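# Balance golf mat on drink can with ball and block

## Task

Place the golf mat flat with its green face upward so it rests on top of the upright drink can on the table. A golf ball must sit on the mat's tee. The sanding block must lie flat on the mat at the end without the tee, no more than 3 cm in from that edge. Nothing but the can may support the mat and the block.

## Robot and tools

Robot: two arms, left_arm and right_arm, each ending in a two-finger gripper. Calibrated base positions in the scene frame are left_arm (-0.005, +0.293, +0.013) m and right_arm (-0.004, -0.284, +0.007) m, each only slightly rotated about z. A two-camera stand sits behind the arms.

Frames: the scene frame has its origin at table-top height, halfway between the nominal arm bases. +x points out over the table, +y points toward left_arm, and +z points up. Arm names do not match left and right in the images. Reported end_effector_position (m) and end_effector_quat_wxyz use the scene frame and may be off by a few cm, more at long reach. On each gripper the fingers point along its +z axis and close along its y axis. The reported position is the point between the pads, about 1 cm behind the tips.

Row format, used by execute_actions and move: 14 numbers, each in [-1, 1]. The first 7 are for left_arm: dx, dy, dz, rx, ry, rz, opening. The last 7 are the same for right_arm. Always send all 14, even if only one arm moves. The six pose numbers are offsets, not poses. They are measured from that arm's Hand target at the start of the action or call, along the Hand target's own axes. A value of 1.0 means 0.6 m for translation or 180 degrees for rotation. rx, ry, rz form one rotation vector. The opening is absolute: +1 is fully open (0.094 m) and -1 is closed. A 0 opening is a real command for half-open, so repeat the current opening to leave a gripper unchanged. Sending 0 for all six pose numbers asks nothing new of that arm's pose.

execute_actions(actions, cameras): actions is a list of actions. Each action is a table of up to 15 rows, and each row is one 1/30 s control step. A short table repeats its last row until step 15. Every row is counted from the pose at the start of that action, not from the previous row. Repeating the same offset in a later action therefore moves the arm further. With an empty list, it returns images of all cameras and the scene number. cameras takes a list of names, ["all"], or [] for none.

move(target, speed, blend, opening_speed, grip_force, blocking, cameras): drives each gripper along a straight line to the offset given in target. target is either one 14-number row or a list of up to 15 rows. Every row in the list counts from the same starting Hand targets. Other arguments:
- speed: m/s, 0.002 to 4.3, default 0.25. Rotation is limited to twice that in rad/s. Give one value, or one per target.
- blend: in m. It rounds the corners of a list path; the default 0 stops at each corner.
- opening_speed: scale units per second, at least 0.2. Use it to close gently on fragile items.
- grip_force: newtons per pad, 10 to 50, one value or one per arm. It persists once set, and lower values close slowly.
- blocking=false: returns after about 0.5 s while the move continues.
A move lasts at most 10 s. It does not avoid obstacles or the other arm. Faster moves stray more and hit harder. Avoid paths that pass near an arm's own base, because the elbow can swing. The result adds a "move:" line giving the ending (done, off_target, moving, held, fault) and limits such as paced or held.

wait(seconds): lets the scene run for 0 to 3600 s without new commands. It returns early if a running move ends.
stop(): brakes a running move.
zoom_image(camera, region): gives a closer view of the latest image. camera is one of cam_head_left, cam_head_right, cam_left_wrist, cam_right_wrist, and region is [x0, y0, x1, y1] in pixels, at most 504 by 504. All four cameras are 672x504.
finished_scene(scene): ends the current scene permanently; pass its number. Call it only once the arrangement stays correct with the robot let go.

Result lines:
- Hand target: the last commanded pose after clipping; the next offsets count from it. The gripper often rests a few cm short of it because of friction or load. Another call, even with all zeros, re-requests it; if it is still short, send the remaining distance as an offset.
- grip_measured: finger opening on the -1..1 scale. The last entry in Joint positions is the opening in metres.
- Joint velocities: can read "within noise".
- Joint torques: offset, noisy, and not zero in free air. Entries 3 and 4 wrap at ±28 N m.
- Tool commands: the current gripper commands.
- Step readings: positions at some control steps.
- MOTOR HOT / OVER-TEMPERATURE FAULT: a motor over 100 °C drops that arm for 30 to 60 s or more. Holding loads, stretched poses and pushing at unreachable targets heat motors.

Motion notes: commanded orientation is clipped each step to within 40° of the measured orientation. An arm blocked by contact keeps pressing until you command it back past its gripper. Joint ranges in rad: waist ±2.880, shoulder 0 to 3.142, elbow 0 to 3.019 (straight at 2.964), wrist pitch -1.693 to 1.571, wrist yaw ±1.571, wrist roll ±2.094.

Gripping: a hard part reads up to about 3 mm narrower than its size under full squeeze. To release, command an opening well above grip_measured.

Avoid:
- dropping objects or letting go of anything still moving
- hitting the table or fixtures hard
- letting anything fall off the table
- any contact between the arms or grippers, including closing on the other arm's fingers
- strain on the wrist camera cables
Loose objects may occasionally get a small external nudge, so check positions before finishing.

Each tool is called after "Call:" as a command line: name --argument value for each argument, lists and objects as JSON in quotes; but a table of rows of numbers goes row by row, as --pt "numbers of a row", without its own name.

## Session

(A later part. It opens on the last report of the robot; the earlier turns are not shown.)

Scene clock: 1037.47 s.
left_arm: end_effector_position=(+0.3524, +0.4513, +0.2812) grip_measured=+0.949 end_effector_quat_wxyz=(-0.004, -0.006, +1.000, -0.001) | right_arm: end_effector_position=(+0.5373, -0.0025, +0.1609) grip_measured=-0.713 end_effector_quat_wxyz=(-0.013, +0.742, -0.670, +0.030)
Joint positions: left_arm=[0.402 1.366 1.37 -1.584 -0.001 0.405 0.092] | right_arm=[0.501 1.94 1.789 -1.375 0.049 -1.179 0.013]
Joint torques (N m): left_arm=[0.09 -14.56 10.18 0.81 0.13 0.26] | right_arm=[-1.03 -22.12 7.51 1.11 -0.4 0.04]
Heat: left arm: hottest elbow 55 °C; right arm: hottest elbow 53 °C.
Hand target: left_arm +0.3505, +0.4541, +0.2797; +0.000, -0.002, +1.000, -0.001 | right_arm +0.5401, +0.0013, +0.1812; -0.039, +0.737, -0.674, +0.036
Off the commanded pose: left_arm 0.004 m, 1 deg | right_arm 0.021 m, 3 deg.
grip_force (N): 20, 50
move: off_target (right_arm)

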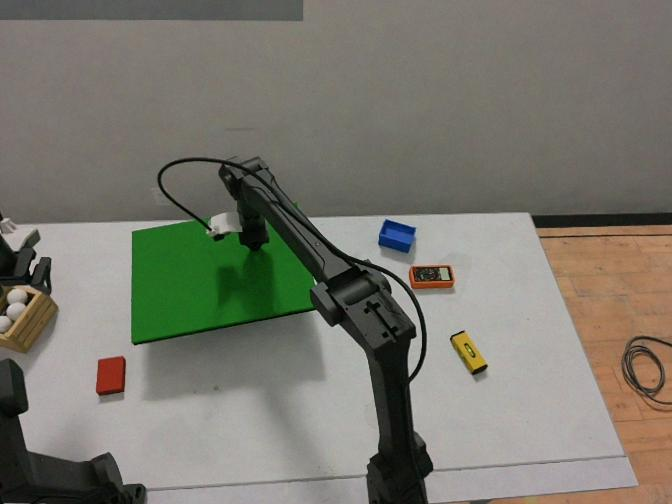

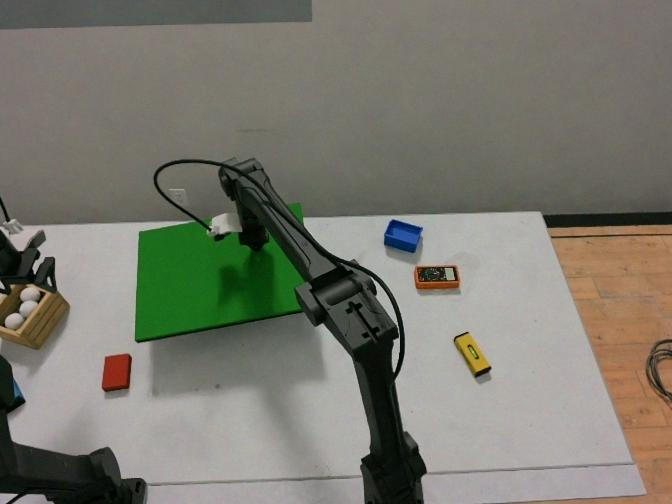

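Call:
move --target '[0.0,0,0,0,0,0,0.95,0,0.005,0.05,0,0,0,-0.95]' --speed 0.05 --cameras '["cam_head_left","cam_head_right","cam_right_wrist"]'

Call:
zoom_image --camera "cam_head_right" --region '[110, 180, 350, 380]'

Scene clock: 1045.50 s.
left_arm: end_effector_position=(+0.3524, +0.4513, +0.2812) grip_measured=+0.949 end_effector_quat_wxyz=(-0.004, -0.006, +1.000, -0.001) | right_arm: end_effector_position=(+0.5399, -0.0047, +0.1524) grip_measured=-0.713 end_effector_quat_wxyz=(-0.029, +0.739, -0.672, +0.036)
Joint positions: left_arm=[0.402 1.366 1.37 -1.584 -0.001 0.405 0.092] | right_arm=[0.496 1.925 1.741 -1.309 0.048 -1.179 0.013]
Joint torques (N m): left_arm=[0.09 -14.62 10.18 0.8 0.13 0.26] | right_arm=[-0.21 -19.37 6.68 1.47 -0.42 0.06]
Heat: left arm: hottest elbow 54 °C; right arm: hottest elbow 51 °C.
Hand target: left_arm +0.3505, +0.4541, +0.2797; +0.000, -0.002, +1.000, -0.001 | right_arm +0.5402, +0.0016, +0.1511; -0.039, +0.737, -0.674, +0.035
Off the commanded pose: left_arm 0.004 m, 1 deg | right_arm 0.006 m, 1 deg.
grip_force (N): 20, 50
move: done

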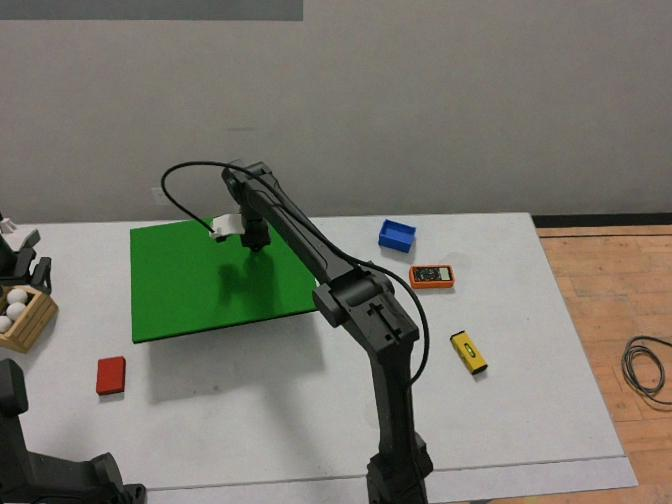

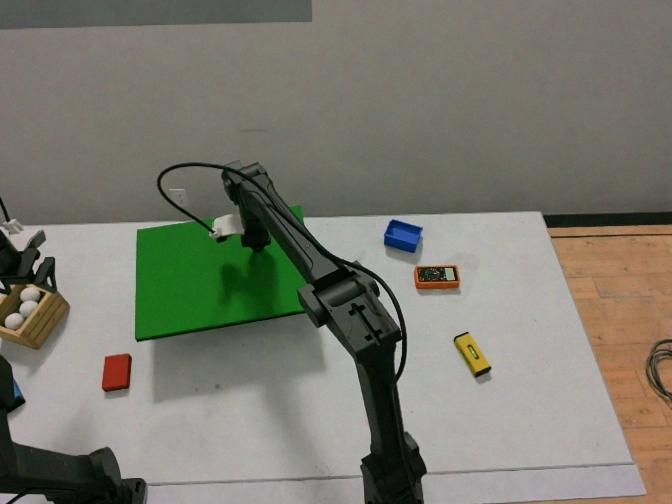

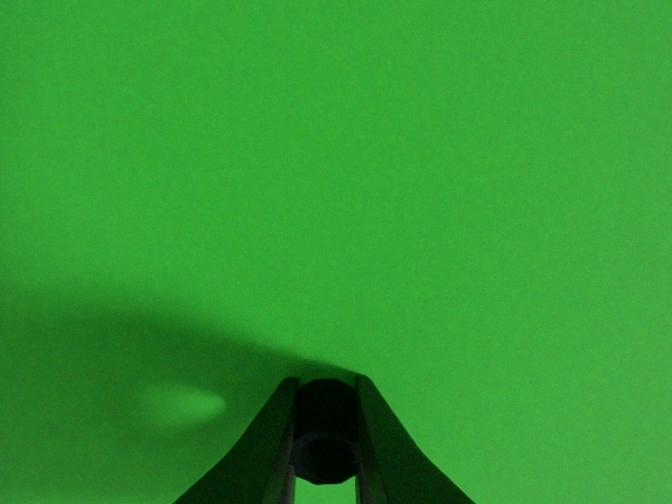

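Scaled by 2.100.

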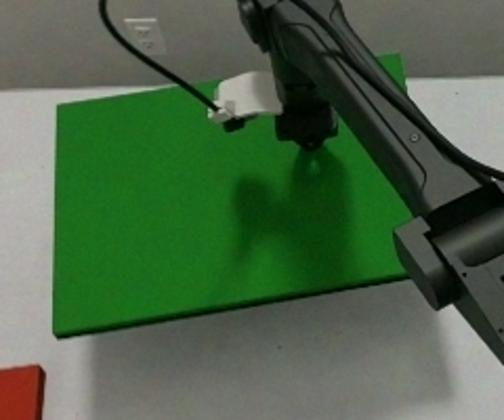

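Call:
move --target '[0.25,-0.2,0.13,0,-0.444,0,0.95,0,0,0,0,0,0,-0.95]' --cameras '["cam_left_wrist"]'

Scene clock: 1060.43 s.
left_arm: end_effector_position=(+0.2033, +0.3333, +0.2078) grip_measured=+0.949 end_effector_quat_wxyz=(+0.610, +0.044, +0.788, -0.062) | right_arm: end_effector_position=(+0.5399, -0.0047, +0.1524) grip_measured=-0.713 end_effector_quat_wxyz=(-0.029, +0.739, -0.672, +0.036)
Joint positions: left_arm=[1 0.001 0.212 -0.792 1.103 0.485 0.092] | right_arm=[0.496 1.925 1.741 -1.309 0.048 -1.179 0.013]
Joint torques (N m): left_arm=[0.62 1.96 11.28 1.07 0.51 0.29] | right_arm=[-0.38 -19.37 6.76 1.47 -0.41 0.07]
Heat: left arm: hottest elbow 53 °C; right arm: hottest elbow 48 °C.
Hand target: left_arm +0.2010, +0.3334, +0.2018; +0.642, -0.002, +0.766, +0.001 | right_arm +0.5402, +0.0016, +0.1511; -0.039, +0.737, -0.674, +0.035
Off the commanded pose: left_arm 0.006 m, 10 deg | right_arm 0.006 m, 1 deg.
joint sent to its limit (left arm) — joint 2 (shoulder), lower limit. The joint targets are off in orientation, not in position.
grip_force (N): 20, 50
move: off_target (left_arm)

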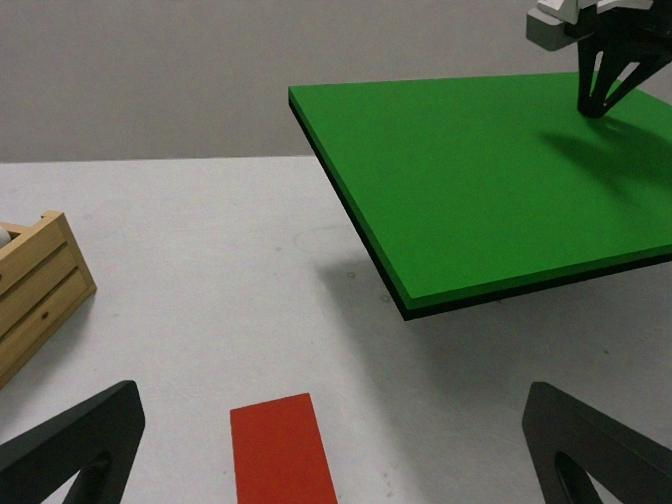

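Call:
move --target '[0.17,-0.3,0.11,0,0,0,0.95,0,0,0,0,0,0,-0.95]' --cameras '["cam_left_wrist"]'

Scene clock: 1070.47 s.
left_arm: end_effector_position=(+0.2000, +0.2506, +0.1401) grip_measured=+0.949 end_effector_quat_wxyz=(+0.538, +0.162, +0.803, -0.200) | right_arm: end_effector_position=(+0.5399, -0.0047, +0.1524) grip_measured=-0.713 end_effector_quat_wxyz=(-0.029, +0.739, -0.672, +0.036)
Joint positions: left_arm=[0.572 0.001 0.098 -0.815 1.023 0.484 0.092] | right_arm=[0.496 1.925 1.741 -1.309 0.048 -1.179 0.013]
Joint torques (N m): left_arm=[0.85 2.55 13.98 1.32 0.46 0.04] | right_arm=[-0.15 -19.14 6.79 1.51 -0.4 0.07]
Heat: left arm: hottest elbow 53 °C; right arm: hottest elbow 47 °C.
Hand target: left_arm +0.2009, +0.2545, +0.1485; +0.544, +0.158, +0.802, -0.192 (not the last commanded pose) | right_arm +0.5402, +0.0016, +0.1511; -0.039, +0.737, -0.674, +0.035
Off the commanded pose: left_arm 0.120 m, 32 deg | right_arm 0.006 m, 1 deg.
grip_force (N): 20, 50
move: held (left_arm; a check stopped the path); limits=held
pose unreachable (left arm): on one or more control steps of this call, first in action 0 (counted from 0), this arm could not follow its commanded pose, so it was not sent that pose on those steps. It may still have moved: this result reports where it is.
cause: moving toward the commanded pose would bring two parts of the arm too close to each other (its shoulder (the part past joint 1) and its wrist (the part past joint 5), with joints 2 (shoulder) to 5 (wrist yaw) between them, 15 mm apart when it was first held).

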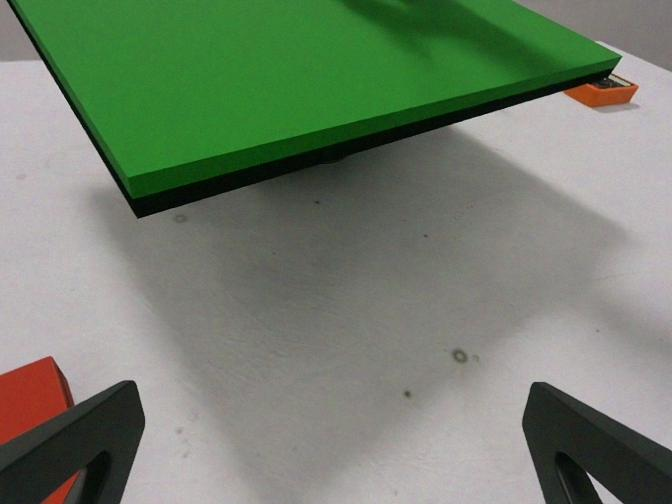

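Call:
move --target '[0,0,0,0,0,0,0.95,0,0.002,0.025,0,0,0,-0.95]' --speed 0.04 --cameras '["cam_left_wrist"]'

Scene clock: 1082.87 s.
left_arm: end_effector_position=(+0.2000, +0.2506, +0.1401) grip_measured=+0.949 end_effector_quat_wxyz=(+0.538, +0.162, +0.803, -0.199) | right_arm: end_effector_position=(+0.5426, -0.0075, +0.1479) grip_measured=-0.713 end_effector_quat_wxyz=(-0.037, +0.737, -0.674, +0.039)
Joint positions: left_arm=[0.572 0.001 0.098 -0.815 1.023 0.484 0.092] | right_arm=[0.49 1.919 1.719 -1.276 0.048 -1.179 0.013]
Joint torques (N m): left_arm=[0.67 2.61 13.98 1.31 0.47 0.04] | right_arm=[0.32 -17.85 6.41 1.55 -0.39 0.07]
Heat: left arm: hottest elbow 56 °C; right arm: hottest elbow 45 °C.
Hand target: left_arm +0.2009, +0.2545, +0.1485; +0.544, +0.158, +0.802, -0.192 | right_arm +0.5406, +0.0014, +0.1360; -0.039, +0.737, -0.674, +0.036
Off the commanded pose: left_arm 0.009 m, 1 deg | right_arm 0.015 m, 0 deg.
grip_force (N): 20, 50
move: off_target (right_arm)

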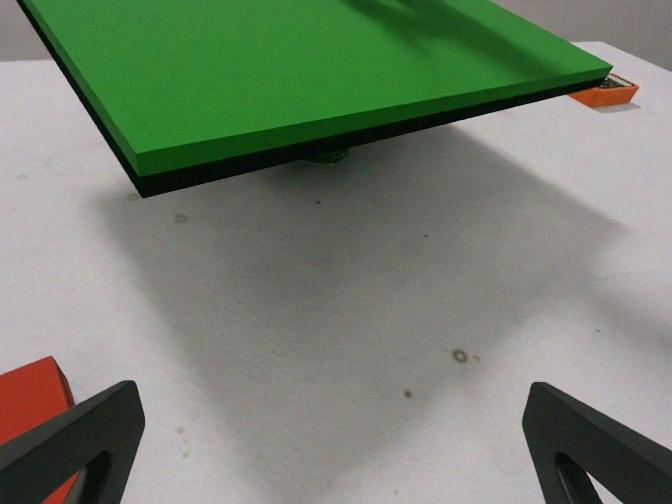

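Call:
move --target '[0,0,0,0,0,0,0.95,0,0.002,0.02,0,0,0,-0.95]' --speed 0.04 --cameras '["cam_left_wrist","cam_head_left"]'

Call:
zoom_image --camera "cam_head_left" --region '[110, 180, 350, 380]'

Scene clock: 1088.47 s.
left_arm: end_effector_position=(+0.2000, +0.2506, +0.1401) grip_measured=+0.949 end_effector_quat_wxyz=(+0.538, +0.162, +0.803, -0.199) | right_arm: end_effector_position=(+0.5431, -0.0075, +0.1454) grip_measured=-0.713 end_effector_quat_wxyz=(-0.043, +0.736, -0.674, +0.041)
Joint positions: left_arm=[0.572 0.001 0.098 -0.815 1.023 0.484 0.092] | right_arm=[0.489 1.912 1.702 -1.251 0.048 -1.179 0.013]
Joint torques (N m): left_arm=[0.67 2.61 14 1.32 0.47 0.04] | right_arm=[0.15 -17.26 6.09 1.76 -0.4 0.08]
Heat: left arm: hottest elbow 57 °C; right arm: hottest elbow 45 °C.
Hand target: left_arm +0.2009, +0.2545, +0.1485; +0.544, +0.158, +0.802, -0.192 | right_arm +0.5407, +0.0014, +0.1240; -0.039, +0.737, -0.674, +0.036
Off the commanded pose: left_arm 0.009 m, 1 deg | right_arm 0.023 m, 1 deg.
grip_force (N): 20, 50
move: off_target (right_arm)
Images, in order (width x height): cam_head_left 672x504, cam_left_wrist 672x504.

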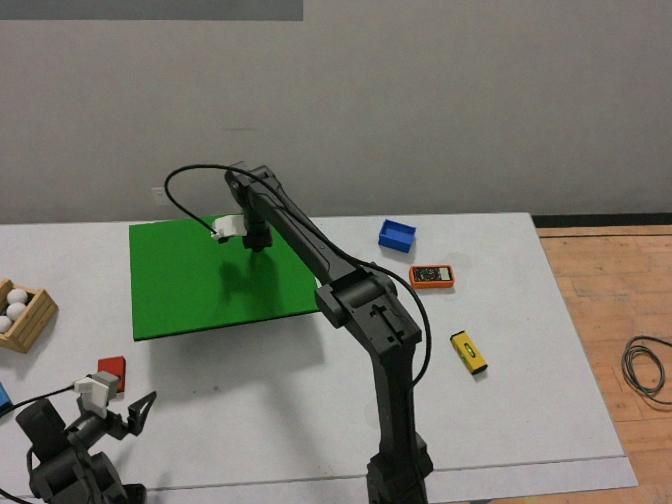

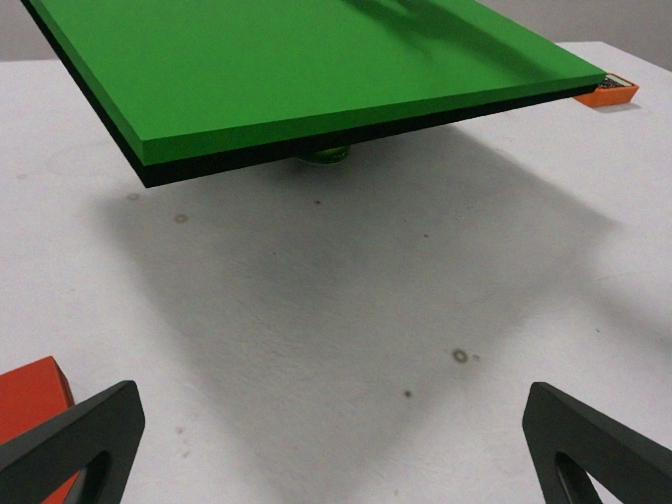

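Scaled by 2.100.

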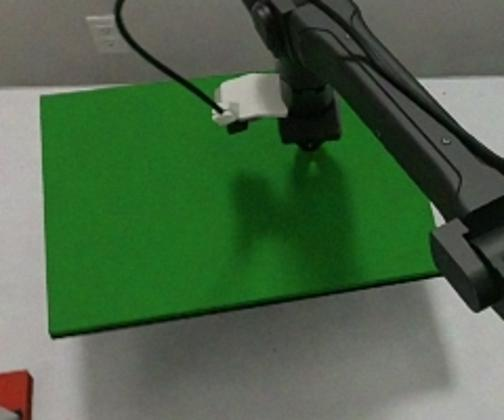

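Call:
move --target '[0,0,0,0,0,0,0.95,0,0.003,0.045,0,0,0,-0.95]' --speed 0.03 --cameras '["cam_left_wrist"]'

Scene clock: 1094.97 s.
left_arm: end_effector_position=(+0.2000, +0.2506, +0.1401) grip_measured=+0.949 end_effector_quat_wxyz=(+0.538, +0.162, +0.803, -0.199) | right_arm: end_effector_position=(+0.5452, -0.0074, +0.1379) grip_measured=-0.713 end_effector_quat_wxyz=(-0.057, +0.735, -0.674, +0.046)
Joint positions: left_arm=[0.572 0.001 0.098 -0.815 1.023 0.484 0.092] | right_arm=[0.487 1.904 1.666 -1.195 0.047 -1.179 0.013]
Joint torques (N m): left_arm=[0.67 2.61 13.98 1.32 0.47 0.04] | right_arm=[0.03 -14.62 5.52 2.04 -0.33 0.05]
Heat: left arm: hottest elbow 58 °C; right arm: hottest elbow 44 °C.
Hand target: left_arm +0.2009, +0.2545, +0.1485; +0.544, +0.158, +0.802, -0.192 | right_arm +0.5417, +0.0017, +0.0970; -0.039, +0.737, -0.674, +0.035
Off the commanded pose: left_arm 0.009 m, 1 deg | right_arm 0.042 m, 2 deg.
grip_force (N): 20, 50
move: off_target (right_arm)

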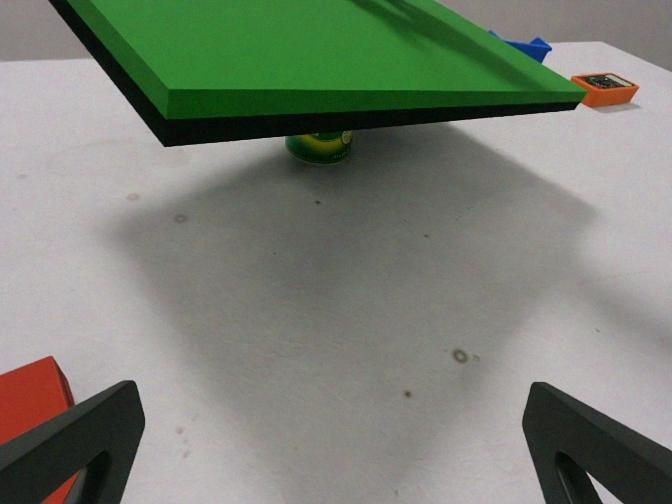

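Call:
move --pt "0 0 0 0 0 0 0.95 0 -0.01 -0.15 0 0 0 -0.95" --pt "0 0 0 0 0 0 0.95 0.03 -0.01 -0.15 0 0 0 -0.95" --pt "0 0 0 0 0 0 0.95 0.025 -0.007 -0.072 0 0 0 -0.95" --speed 0.05 --cameras '["cam_left_wrist"]'

Scene clock: 1142.50 s.
left_arm: end_effector_position=(+0.2000, +0.2506, +0.1401) grip_measured=+0.949 end_effector_quat_wxyz=(+0.538, +0.162, +0.803, -0.199) | right_arm: end_effector_position=(+0.5364, -0.0103, +0.1485) grip_measured=-0.713 end_effector_quat_wxyz=(-0.036, +0.739, -0.672, +0.033)
Joint positions: left_arm=[0.572 0.001 0.098 -0.815 1.023 0.484 0.092] | right_arm=[0.487 1.904 1.699 -1.276 0.038 -1.186 0.013]
Joint torques (N m): left_arm=[0.67 2.61 14 1.31 0.47 0.04] | right_arm=[-1.44 -17.96 6.87 1.57 -0.09 -0.13]
Heat: left arm: hottest elbow 61 °C; right arm: hottest elbow 43 °C.
Hand target: left_arm +0.2009, +0.2545, +0.1485; +0.544, +0.158, +0.802, -0.192 | right_arm +0.5426, -0.0134, +0.1403; -0.039, +0.737, -0.674, +0.036
Off the commanded pose: left_arm 0.009 m, 1 deg | right_arm 0.011 m, 1 deg.
grip_force (N): 20, 50
move: off_target (right_arm)

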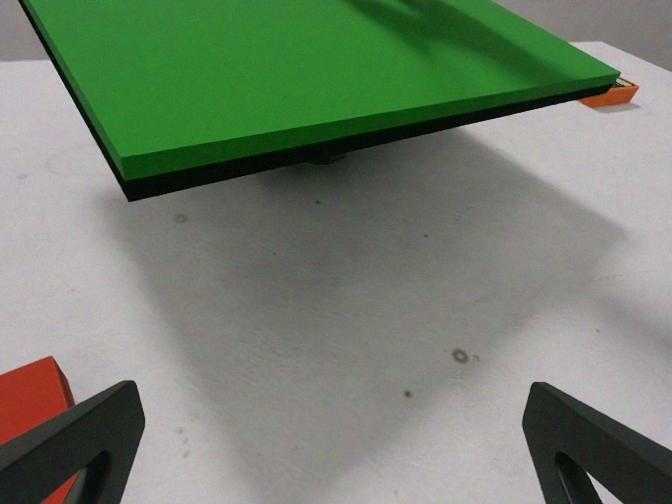

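Call:
move --pt "0 0 0 0 0 0 0.95 0.0 0 -0.08 0 0 0 -0.95" --pt "0 0 0 0 0 0 0.95 0.028 0 -0.08 0 0 0 -0.95" --pt "0 0 0 0 0 0 0.95 0.025 0.002 0.005 0 0 0 -0.95" --speed 0.05 --cameras '["cam_left_wrist"]'

Scene clock: 1151.77 s.
left_arm: end_effector_position=(+0.2000, +0.2506, +0.1401) grip_measured=+0.949 end_effector_quat_wxyz=(+0.538, +0.162, +0.803, -0.199) | right_arm: end_effector_position=(+0.5359, -0.0206, +0.1427) grip_measured=-0.713 end_effector_quat_wxyz=(-0.035, +0.741, -0.669, +0.030)
Joint positions: left_arm=[0.572 0.001 0.098 -0.815 1.023 0.484 0.092] | right_arm=[0.47 1.896 1.672 -1.26 0.03 -1.21 0.013]
Joint torques (N m): left_arm=[0.67 2.55 14 1.32 0.47 0.04] | right_arm=[-2.02 -18.43 6.65 1.57 0.07 -0.11]
Heat: left arm: hottest elbow 61 °C; right arm: hottest elbow 43 °C.
Hand target: left_arm +0.2009, +0.2545, +0.1485; +0.544, +0.158, +0.802, -0.192 | right_arm +0.5431, -0.0283, +0.1373; -0.039, +0.737, -0.674, +0.035
Off the commanded pose: left_arm 0.009 m, 1 deg | right_arm 0.012 m, 1 deg.
grip_force (N): 20, 50
move: off_target (right_arm)

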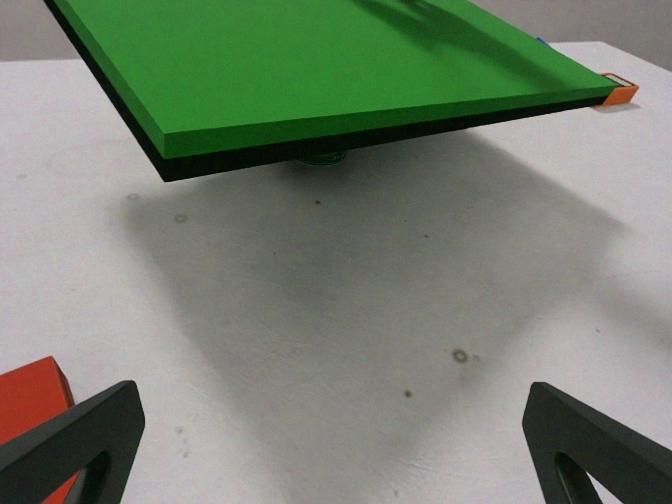

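Call:
move --pt "-0.105 0.266 -0.115 -0.164 0.360 -0.156 0.95 0 0 0 0 0 0 -0.95" --pt "-0.044 0.231 0.053 -0.164 0.360 -0.156 0.95 0 0 0 0 0 0 -0.95" --cameras '["cam_left_wrist"]' --grip_force '[50,50]'

Scene clock: 1183.73 s.
left_arm: end_effector_position=(+0.2985, +0.3630, +0.1500) grip_measured=+0.949 end_effector_quat_wxyz=(+0.005, -0.085, +0.996, -0.001) | right_arm: end_effector_position=(+0.5362, -0.0205, +0.1427) grip_measured=-0.713 end_effector_quat_wxyz=(-0.036, +0.742, -0.669, +0.030)
Joint positions: left_arm=[0.215 1.198 0.872 -1.234 0.003 0.058 0.092] | right_arm=[0.47 1.896 1.672 -1.259 0.03 -1.212 0.013]
Joint torques (N m): left_arm=[-2.08 -8.88 10.02 0.81 -0.13 -0.14] | right_arm=[-2.08 -18.08 6.6 1.5 0.08 -0.09]
Heat: left arm: hottest elbow 61 °C; right arm: hottest elbow 42 °C.
Hand target: left_arm +0.3002, +0.3596, +0.1439; +0.001, -0.087, +0.996, +0.001 | right_arm +0.5432, -0.0283, +0.1373; -0.039, +0.737, -0.674, +0.036
Off the commanded pose: left_arm 0.007 m, 1 deg | right_arm 0.012 m, 1 deg.
move: done

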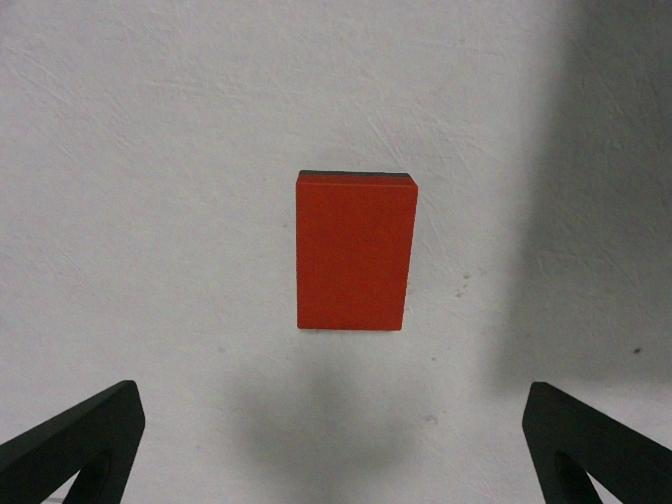

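Call:
move --pt "-0.005 -0.015 0.208 0 0 0 0.95 0 0 0 0 0 0 -0.95" --pt "-0.005 -0.015 0.208 0 0 0 0 0 0 0 0 0 0 -0.95" --pt "-0.005 -0.015 -0.2 0 0 0 0 0 0 0 0 0 0 -0.95" --speed '[0.15,0.2,0.2]' --opening_speed 1 --cameras '["cam_left_wrist"]'

Scene clock: 1196.57 s.
left_arm: end_effector_position=(+0.2902, +0.3521, +0.2412) grip_measured=+0.153 end_effector_quat_wxyz=(-0.023, -0.086, +0.996, -0.004) | right_arm: end_effector_position=(+0.5363, -0.0204, +0.1427) grip_measured=-0.713 end_effector_quat_wxyz=(-0.036, +0.742, -0.669, +0.030)
Joint positions: left_arm=[0.186 1.157 1.083 -1.543 0.003 0.028 0.054] | right_arm=[0.47 1.896 1.672 -1.258 0.03 -1.212 0.013]
Joint torques (N m): left_arm=[-2.08 -9.93 16.54 -0.02 -0.09 -0.13] | right_arm=[-1.9 -18.49 6.61 1.61 0.07 -0.07]
Heat: left arm: hottest elbow 59 °C; right arm: hottest elbow 42 °C.
Hand target: left_arm +0.3046, +0.3510, +0.2639; +0.001, -0.087, +0.996, +0.001 | right_arm +0.5431, -0.0283, +0.1373; -0.039, +0.737, -0.674, +0.036
Off the commanded pose: left_arm 0.027 m, 3 deg | right_arm 0.012 m, 1 deg.
move: off_target (left_arm)

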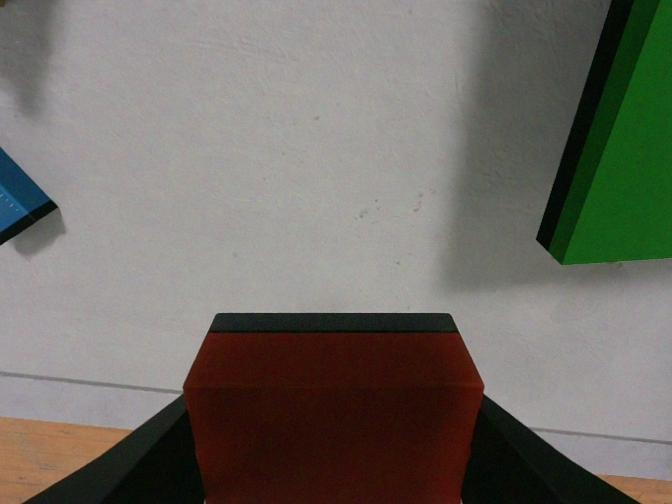

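Call:
move --target '[-0.238,-0.238,0.07,0,0,0.024,0,0,0,0,0,0,0,-0.95]' --speed 0.2 --cameras '["cam_left_wrist","cam_head_left"]'

Scene clock: 1210.33 s.
left_arm: end_effector_position=(+0.4501, +0.2413, +0.2062) grip_measured=+0.153 end_effector_quat_wxyz=(-0.022, -0.045, +0.999, +0.002) | right_arm: end_effector_position=(+0.5363, -0.0204, +0.1427) grip_measured=-0.713 end_effector_quat_wxyz=(-0.036, +0.742, -0.669, +0.030)
Joint positions: left_arm=[-0.126 1.579 1.402 -1.437 0.003 -0.202 0.054] | right_arm=[0.47 1.896 1.672 -1.258 0.03 -1.212 0.013]
Joint torques (N m): left_arm=[-1.67 -16.56 16.42 0.32 -0.13 -0.13] | right_arm=[-2.2 -18.32 6.65 1.5 0.07 -0.08]
Heat: left arm: hottest elbow 58 °C; right arm: hottest elbow 42 °C.
Hand target: left_arm +0.4700, +0.2353, +0.2221; +0.001, -0.050, +0.999, +0.001 | right_arm +0.5431, -0.0283, +0.1373; -0.039, +0.737, -0.674, +0.036
Off the commanded pose: left_arm 0.026 m, 3 deg | right_arm 0.012 m, 1 deg.
move: off_target (left_arm)
Images, in order (width x height): cam_head_left 672x504, cam_left_wrist 672x504.

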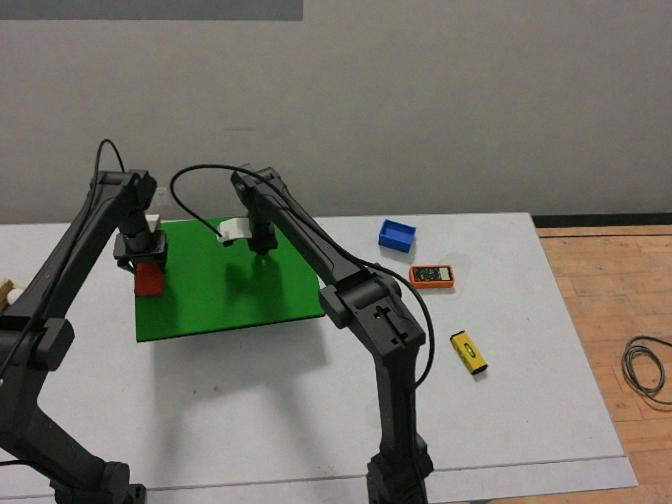

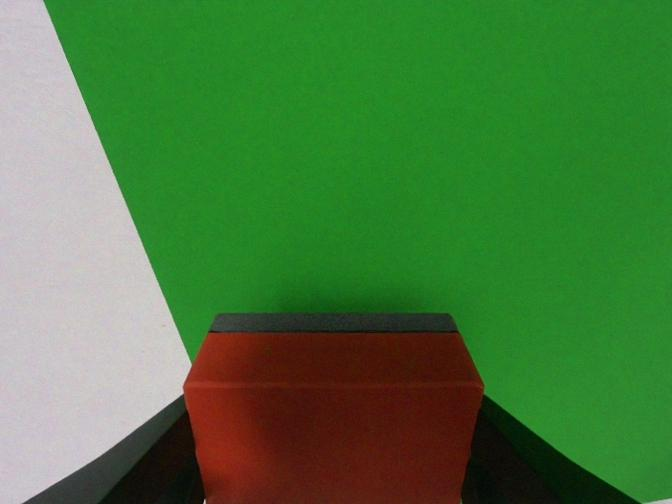

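Call:
move --target '[-0.01,0.025,0.06,0,0,0,0,0,0,0,0,0,0,-0.95]' --speed 0.1 --cameras '["cam_left_wrist","cam_head_left"]'

Call:
zoom_image --camera "cam_head_left" --region '[100, 200, 340, 360]'

Scene clock: 1224.17 s.
left_arm: end_effector_position=(+0.4711, +0.2431, +0.1953) grip_measured=+0.153 end_effector_quat_wxyz=(+0.005, -0.049, +0.999, -0.002) | right_arm: end_effector_position=(+0.5362, -0.0204, +0.1433) grip_measured=-0.713 end_effector_quat_wxyz=(-0.036, +0.742, -0.669, +0.030)
Joint positions: left_arm=[-0.118 1.603 1.402 -1.359 0.003 -0.201 0.054] | right_arm=[0.47 1.895 1.672 -1.258 0.03 -1.212 0.013]
Joint torques (N m): left_arm=[0.62 -16.79 10.59 0.81 -0.14 0.22] | right_arm=[-1.9 -18.32 6.67 1.48 0.09 -0.09]
Heat: left arm: hottest elbow 57 °C; right arm: hottest elbow 42 °C.
Hand target: left_arm +0.4746, +0.2509, +0.1860; +0.001, -0.050, +0.999, +0.001 | right_arm +0.5432, -0.0284, +0.1374; -0.039, +0.737, -0.674, +0.036
Off the commanded pose: left_arm 0.013 m, 1 deg | right_arm 0.012 m, 1 deg.
move: off_target (left_arm)
Images, in order (width x height): cam_head_left 672x504, cam_left_wrist 672x504.

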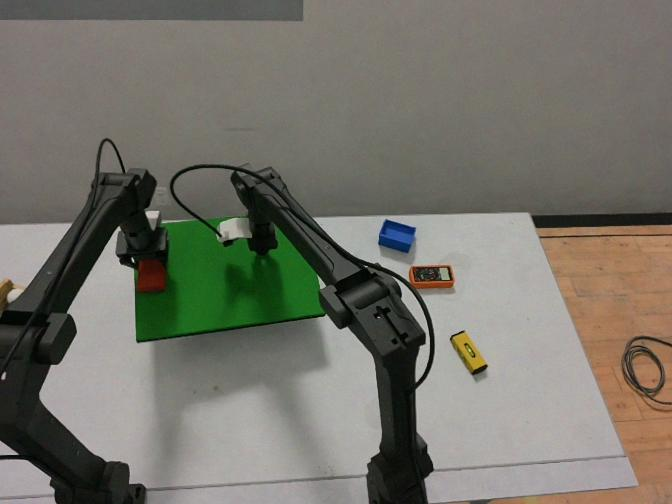

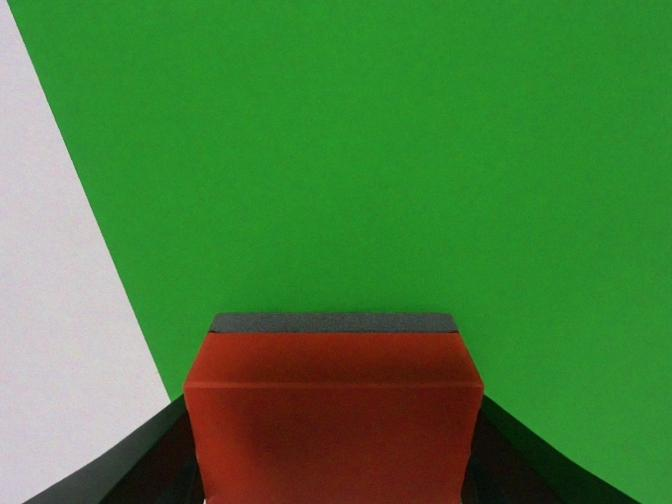

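Scaled by 2.100.

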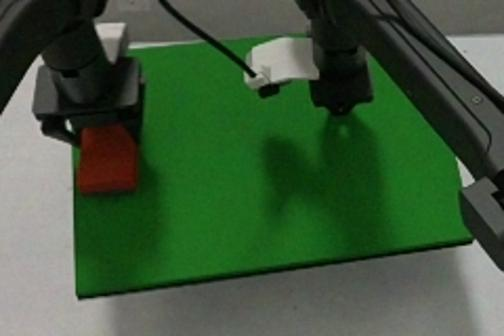

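Call:
move --target '[-0.003,0.035,0.02,0,0,0,0,0,0,0,0,0,0,-0.95]' --speed 0.1 --cameras '["cam_left_wrist","cam_head_left"]'

Call:
zoom_image --camera "cam_head_left" --region '[100, 200, 340, 360]'

Scene clock: 1238.23 s.
left_arm: end_effector_position=(+0.4734, +0.2629, +0.1873) grip_measured=+0.153 end_effector_quat_wxyz=(+0.010, -0.050, +0.999, -0.002) | right_arm: end_effector_position=(+0.5359, -0.0199, +0.1460) grip_measured=-0.713 end_effector_quat_wxyz=(-0.039, +0.742, -0.669, +0.030)
Joint positions: left_arm=[-0.076 1.603 1.381 -1.329 0.003 -0.161 0.054] | right_arm=[0.47 1.89 1.672 -1.258 0.026 -1.212 0.013]
Joint torques (N m): left_arm=[0.79 -16.5 9.91 0.84 -0.13 0.25] | right_arm=[-1.67 -18.02 6.64 1.52 0.21 -0.09]
Heat: left arm: hottest elbow 56 °C; right arm: hottest elbow 42 °C.
Hand target: left_arm +0.4744, +0.2720, +0.1741; +0.001, -0.050, +0.999, +0.001 | right_arm +0.5432, -0.0284, +0.1373; -0.039, +0.737, -0.674, +0.036
Off the commanded pose: left_arm 0.016 m, 1 deg | right_arm 0.014 m, 1 deg.
move: off_target (left_arm)
Images, in order (width x height): cam_head_left 672x504, cam_left_wrist 672x504.

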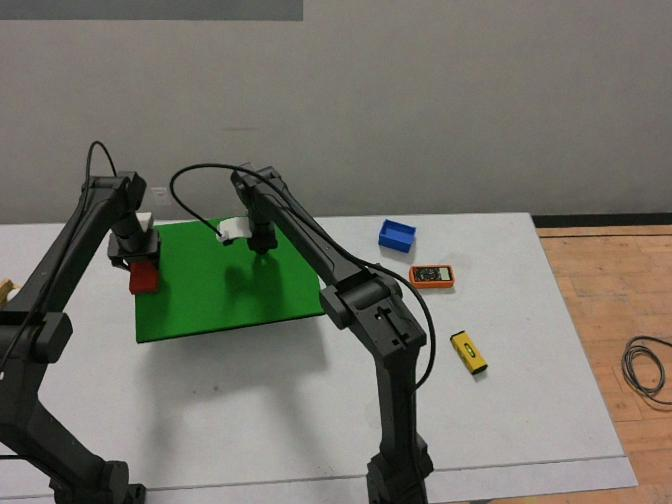

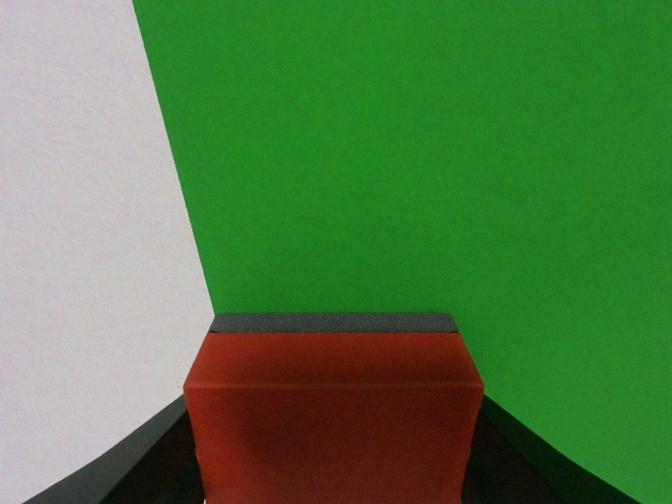

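Scaled by 2.100.

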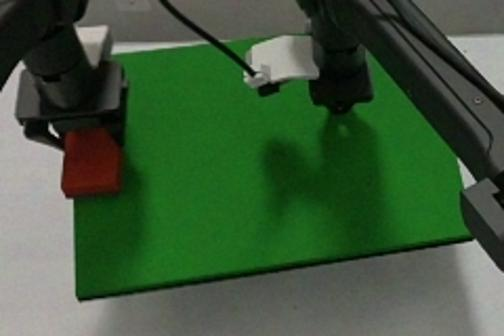

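Call:
move --pt "0 0 -0.03 0 0 0 0 0 0 0 0 0 0 -0.95" --pt "0 -0.035 -0.03 0 0 0 0 0 0 0 0 0 0 -0.95" --pt "0 -0.03 0.005 0 0 0 0 0 0 0 0 0 0 -0.95" --speed 0.06 --cameras '["cam_left_wrist"]'

Scene clock: 1246.27 s.
left_arm: end_effector_position=(+0.4733, +0.2609, +0.1873) grip_measured=+0.153 end_effector_quat_wxyz=(+0.010, -0.049, +0.999, +0.000) | right_arm: end_effector_position=(+0.5362, -0.0197, +0.1455) grip_measured=-0.713 end_effector_quat_wxyz=(-0.040, +0.743, -0.668, +0.030)
Joint positions: left_arm=[-0.082 1.603 1.381 -1.329 -0.003 -0.166 0.054] | right_arm=[0.47 1.89 1.67 -1.255 0.026 -1.214 0.013]
Joint torques (N m): left_arm=[-2.2 -15.74 10.17 1.01 0.05 -0.1] | right_arm=[-2.08 -17.96 6.72 1.4 0.21 -0.05]
Heat: left arm: hottest elbow 55 °C; right arm: hottest elbow 42 °C.
Hand target: left_arm +0.4761, +0.2539, +0.1710; +0.001, -0.050, +0.999, +0.001 | right_arm +0.5431, -0.0284, +0.1371; -0.039, +0.737, -0.674, +0.035
Off the commanded pose: left_arm 0.018 m, 1 deg | right_arm 0.014 m, 1 deg.
move: off_target (left_arm)

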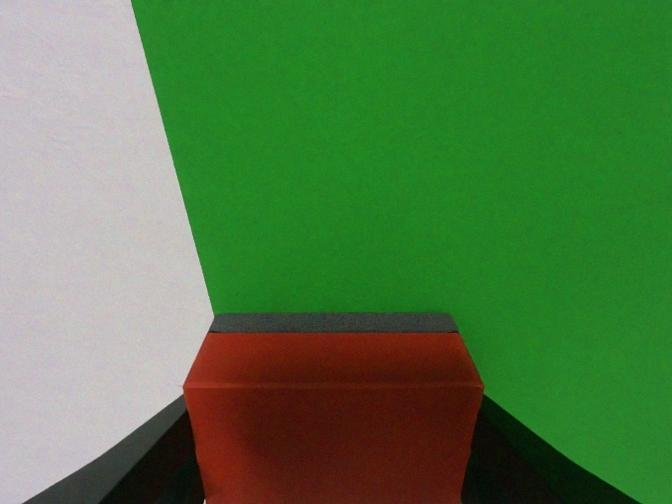

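Call:
move --pt "0 0 -0.06 0 0 0 0 0 0 0 0 0 0 -0.95" --pt "0 -0.025 -0.06 0 0 0 0 0 0 0 0 0 0 -0.95" --pt "0 -0.018 0 0 0 0 0 0 0 0 0 0 0 -0.95" --speed 0.08 --cameras '["cam_left_wrist"]'

Scene clock: 1255.57 s.
left_arm: end_effector_position=(+0.4749, +0.2453, +0.1875) grip_measured=+0.153 end_effector_quat_wxyz=(+0.011, -0.046, +0.999, +0.000) | right_arm: end_effector_position=(+0.5365, -0.0198, +0.1453) grip_measured=-0.713 end_effector_quat_wxyz=(-0.041, +0.743, -0.668, +0.030)
Joint positions: left_arm=[-0.114 1.61 1.389 -1.329 -0.003 -0.192 0.054] | right_arm=[0.47 1.89 1.669 -1.252 0.026 -1.215 0.013]
Joint torques (N m): left_arm=[-1.08 -15.97 10.03 1.01 0.05 -0.05] | right_arm=[-1.79 -17.73 6.76 1.22 0.23 -0.05]
Heat: left arm: hottest elbow 55 °C; right arm: hottest elbow 42 °C.
Hand target: left_arm +0.4772, +0.2432, +0.1712; +0.001, -0.049, +0.999, +0.001 | right_arm +0.5432, -0.0284, +0.1372; -0.039, +0.737, -0.674, +0.035
Off the commanded pose: left_arm 0.017 m, 1 deg | right_arm 0.014 m, 1 deg.
move: off_target (left_arm)

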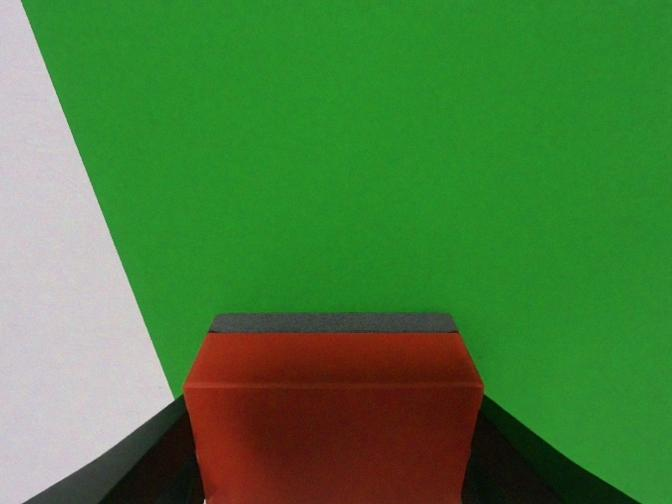

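Call:
move --pt "0 0 -0.06 0 0 0 0 0 0 0 0 0 0 -0.95" --pt "0 0.035 -0.06 0 0 0 0 0 0 0 0 0 0 -0.95" --pt "0 0.035 0 0 0 0 0 0 0 0 0 0 0 -0.95" --speed 0.08 --cameras '["cam_left_wrist"]'

Scene clock: 1265.07 s.
left_arm: end_effector_position=(+0.4734, +0.2570, +0.1841) grip_measured=+0.153 end_effector_quat_wxyz=(+0.007, -0.051, +0.999, +0.000) | right_arm: end_effector_position=(+0.5367, -0.0196, +0.1464) grip_measured=-0.713 end_effector_quat_wxyz=(-0.042, +0.743, -0.668, +0.030)
Joint positions: left_arm=[-0.09 1.61 1.38 -1.327 -0.003 -0.177 0.054] | right_arm=[0.47 1.888 1.669 -1.251 0.025 -1.215 0.013]
Joint torques (N m): left_arm=[0.62 -16.73 9.76 1.03 0.06 0.25] | right_arm=[-2.02 -17.9 6.79 1.22 0.24 -0.04]
Heat: left arm: hottest elbow 55 °C; right arm: hottest elbow 41 °C.
Hand target: left_arm +0.4752, +0.2642, +0.1712; +0.001, -0.050, +0.999, +0.001 | right_arm +0.5432, -0.0284, +0.1373; -0.039, +0.737, -0.674, +0.035
Off the commanded pose: left_arm 0.015 m, 1 deg | right_arm 0.014 m, 1 deg.
move: off_target (left_arm)

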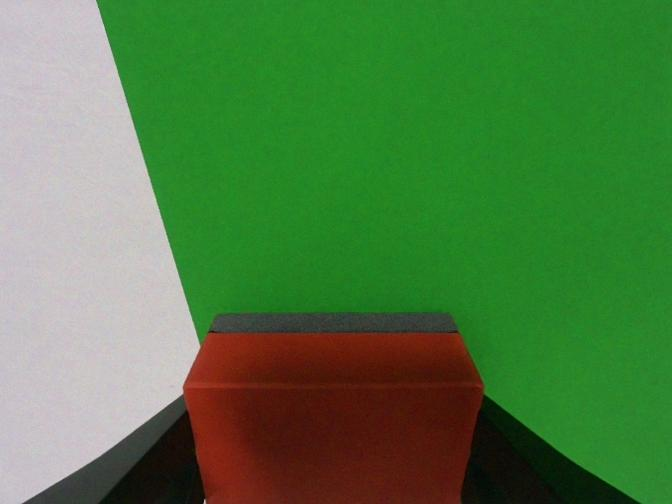

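Call:
move --pt "0 0 0.008 0 0 0 0 0 0 0 0 0 0 -0.95" --pt "0 0 0.008 0 0 0 0.5 0 0 0 0 0 0 -0.95" --pt "0 0 -0.12 0 0 0 0.5 0 0 0 0 0 0 -0.95" --speed 0.08 --opening_speed 0.4 --cameras '["cam_left_wrist","cam_head_left"]'

Call:
zoom_image --camera "cam_head_left" --region '[100, 200, 340, 360]'

Scene clock: 1276.60 s.
left_arm: end_effector_position=(+0.4612, +0.2580, +0.2228) grip_measured=+0.498 end_effector_quat_wxyz=(-0.020, -0.050, +0.999, +0.004) | right_arm: end_effector_position=(+0.5366, -0.0195, +0.1469) grip_measured=-0.713 end_effector_quat_wxyz=(-0.043, +0.743, -0.668, +0.030)
Joint positions: left_arm=[-0.09 1.596 1.466 -1.482 -0.002 -0.177 0.07] | right_arm=[0.47 1.887 1.669 -1.251 0.025 -1.215 0.013]
Joint torques (N m): left_arm=[0.56 -18.32 15.8 -0.01 0.01 0.24] | right_arm=[-1.96 -17.49 6.75 1.25 0.25 -0.04]
Heat: left arm: hottest elbow 54 °C; right arm: hottest elbow 41 °C.
Hand target: left_arm +0.4751, +0.2640, +0.2430; +0.001, -0.050, +0.999, +0.001 | right_arm +0.5431, -0.0284, +0.1372; -0.039, +0.737, -0.674, +0.035
Off the commanded pose: left_arm 0.025 m, 2 deg | right_arm 0.015 m, 1 deg.
move: off_target (left_arm); target 2's new opening was sent with left_arm's hand 0.017 m and 1 deg from that target
Images, in order (width x height): cam_head_left 672x504, cam_left_wrist 672x504.

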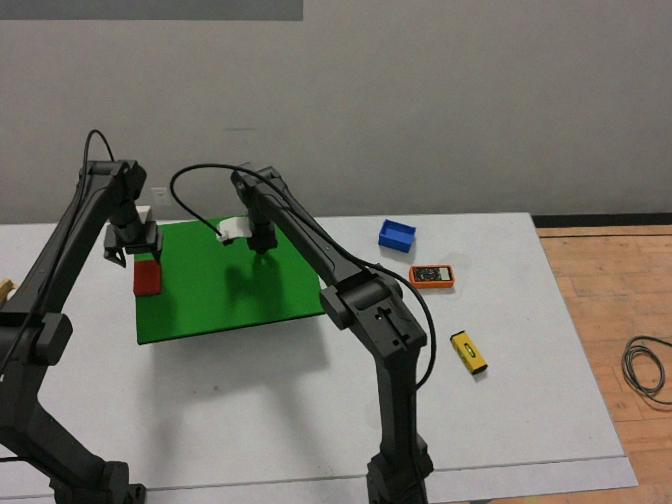

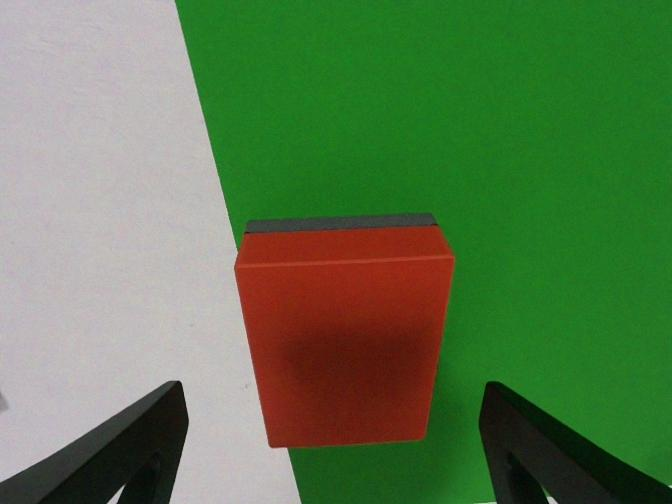

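Scaled by 2.100.

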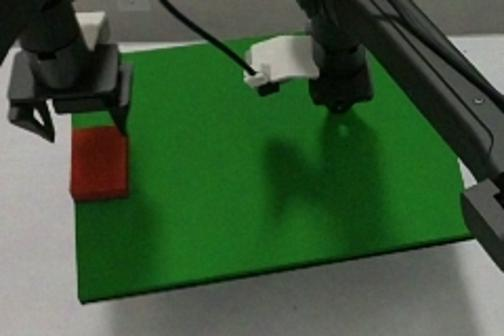

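Call:
execute_actions --actions '[[[0,0,0,0,0,0,0.5,0,0,0,0,0,0,-0.6],[0,0,0,0,0,0,0.5,0,0,0,0,0,0,-0.6],[0,0,0,0,0,0,0.5,0,0,0,0,0,0,-0.6],[0,0,0,0,0,0,0.5,0,0,0,0,0,0,-0.6],[0,0,0,0,0,0,0.5,0,0,0,0,0,0,-0.6],[0,0,0,0,0,0,0.5,0,0,0,0,0,0,-0.6],[0,0,0,0,0,0,0.5,0,0,0,0,0,0,-0.95]]]' --cameras '["cam_left_wrist","cam_head_left","cam_right_wrist"]'

Call:
zoom_image --camera "cam_head_left" --region '[100, 200, 340, 360]'

Scene clock: 1299.93 s.
left_arm: end_effector_position=(+0.4612, +0.2580, +0.2228) grip_measured=+0.498 end_effector_quat_wxyz=(-0.021, -0.050, +0.999, +0.004) | right_arm: end_effector_position=(+0.5368, -0.0196, +0.1469) grip_measured=-0.724 end_effector_quat_wxyz=(-0.043, +0.743, -0.668, +0.030)
Joint positions: left_arm=[-0.09 1.596 1.466 -1.483 -0.002 -0.177 0.07] | right_arm=[0.47 1.887 1.669 -1.251 0.025 -1.215 0.013]
Joint torques (N m): left_arm=[0.56 -18.26 15.82 -0.02 0.01 0.24] | right_arm=[-1.73 -17.44 6.83 1.22 0.24 -0.07]
Heat: left arm: hottest elbow 59 °C; right arm: hottest elbow 40 °C.
Hand target: left_arm +0.4750, +0.2640, +0.2430; +0.001, -0.050, +0.999, +0.001 | right_arm +0.5432, -0.0284, +0.1372; -0.039, +0.737, -0.674, +0.035
Off the commanded pose: left_arm 0.025 m, 2 deg | right_arm 0.015 m, 1 deg.
Step readings (end_effector_position of left_arm | right_arm):
0: (+0.4612, +0.2580, +0.2228) | (+0.5366, -0.0195, +0.1469)
1: (+0.4612, +0.2580, +0.2228) | (+0.5366, -0.0195, +0.1469)
2: (+0.4612, +0.2580, +0.2228) | (+0.5366, -0.0195, +0.1469)
4: (+0.4612, +0.2580, +0.2228) | (+0.5366, -0.0195, +0.1469)
8: (+0.4612, +0.2580, +0.2228) | (+0.5368, -0.0196, +0.1469)
15: (+0.4612, +0.2580, +0.2228) | (+0.5368, -0.0196, +0.1469)
Images, in order (width x height): cam_head_left 672x504, cam_left_wrist 672x504, cam_right_wrist 672x504.

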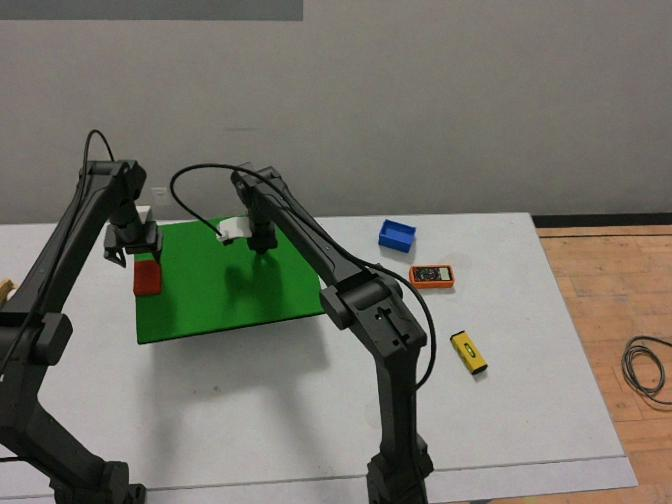

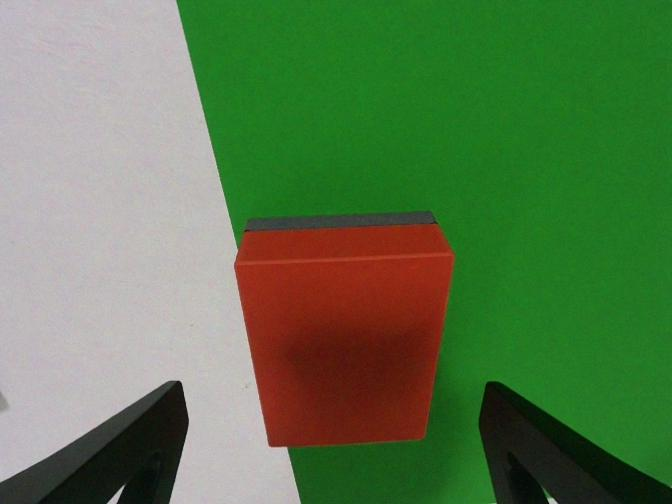

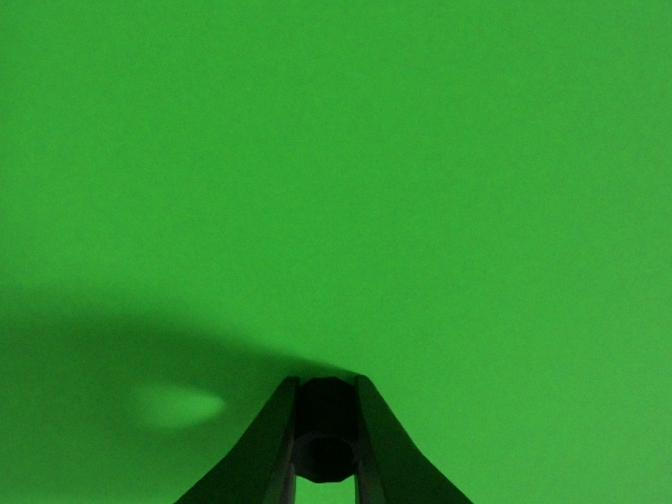

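Scaled by 2.100.

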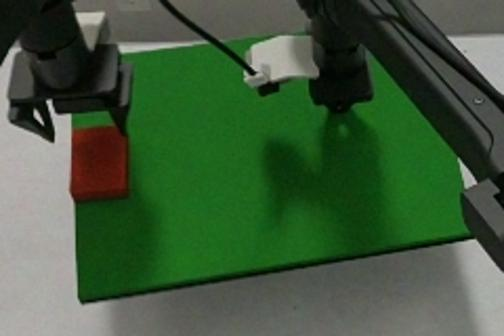

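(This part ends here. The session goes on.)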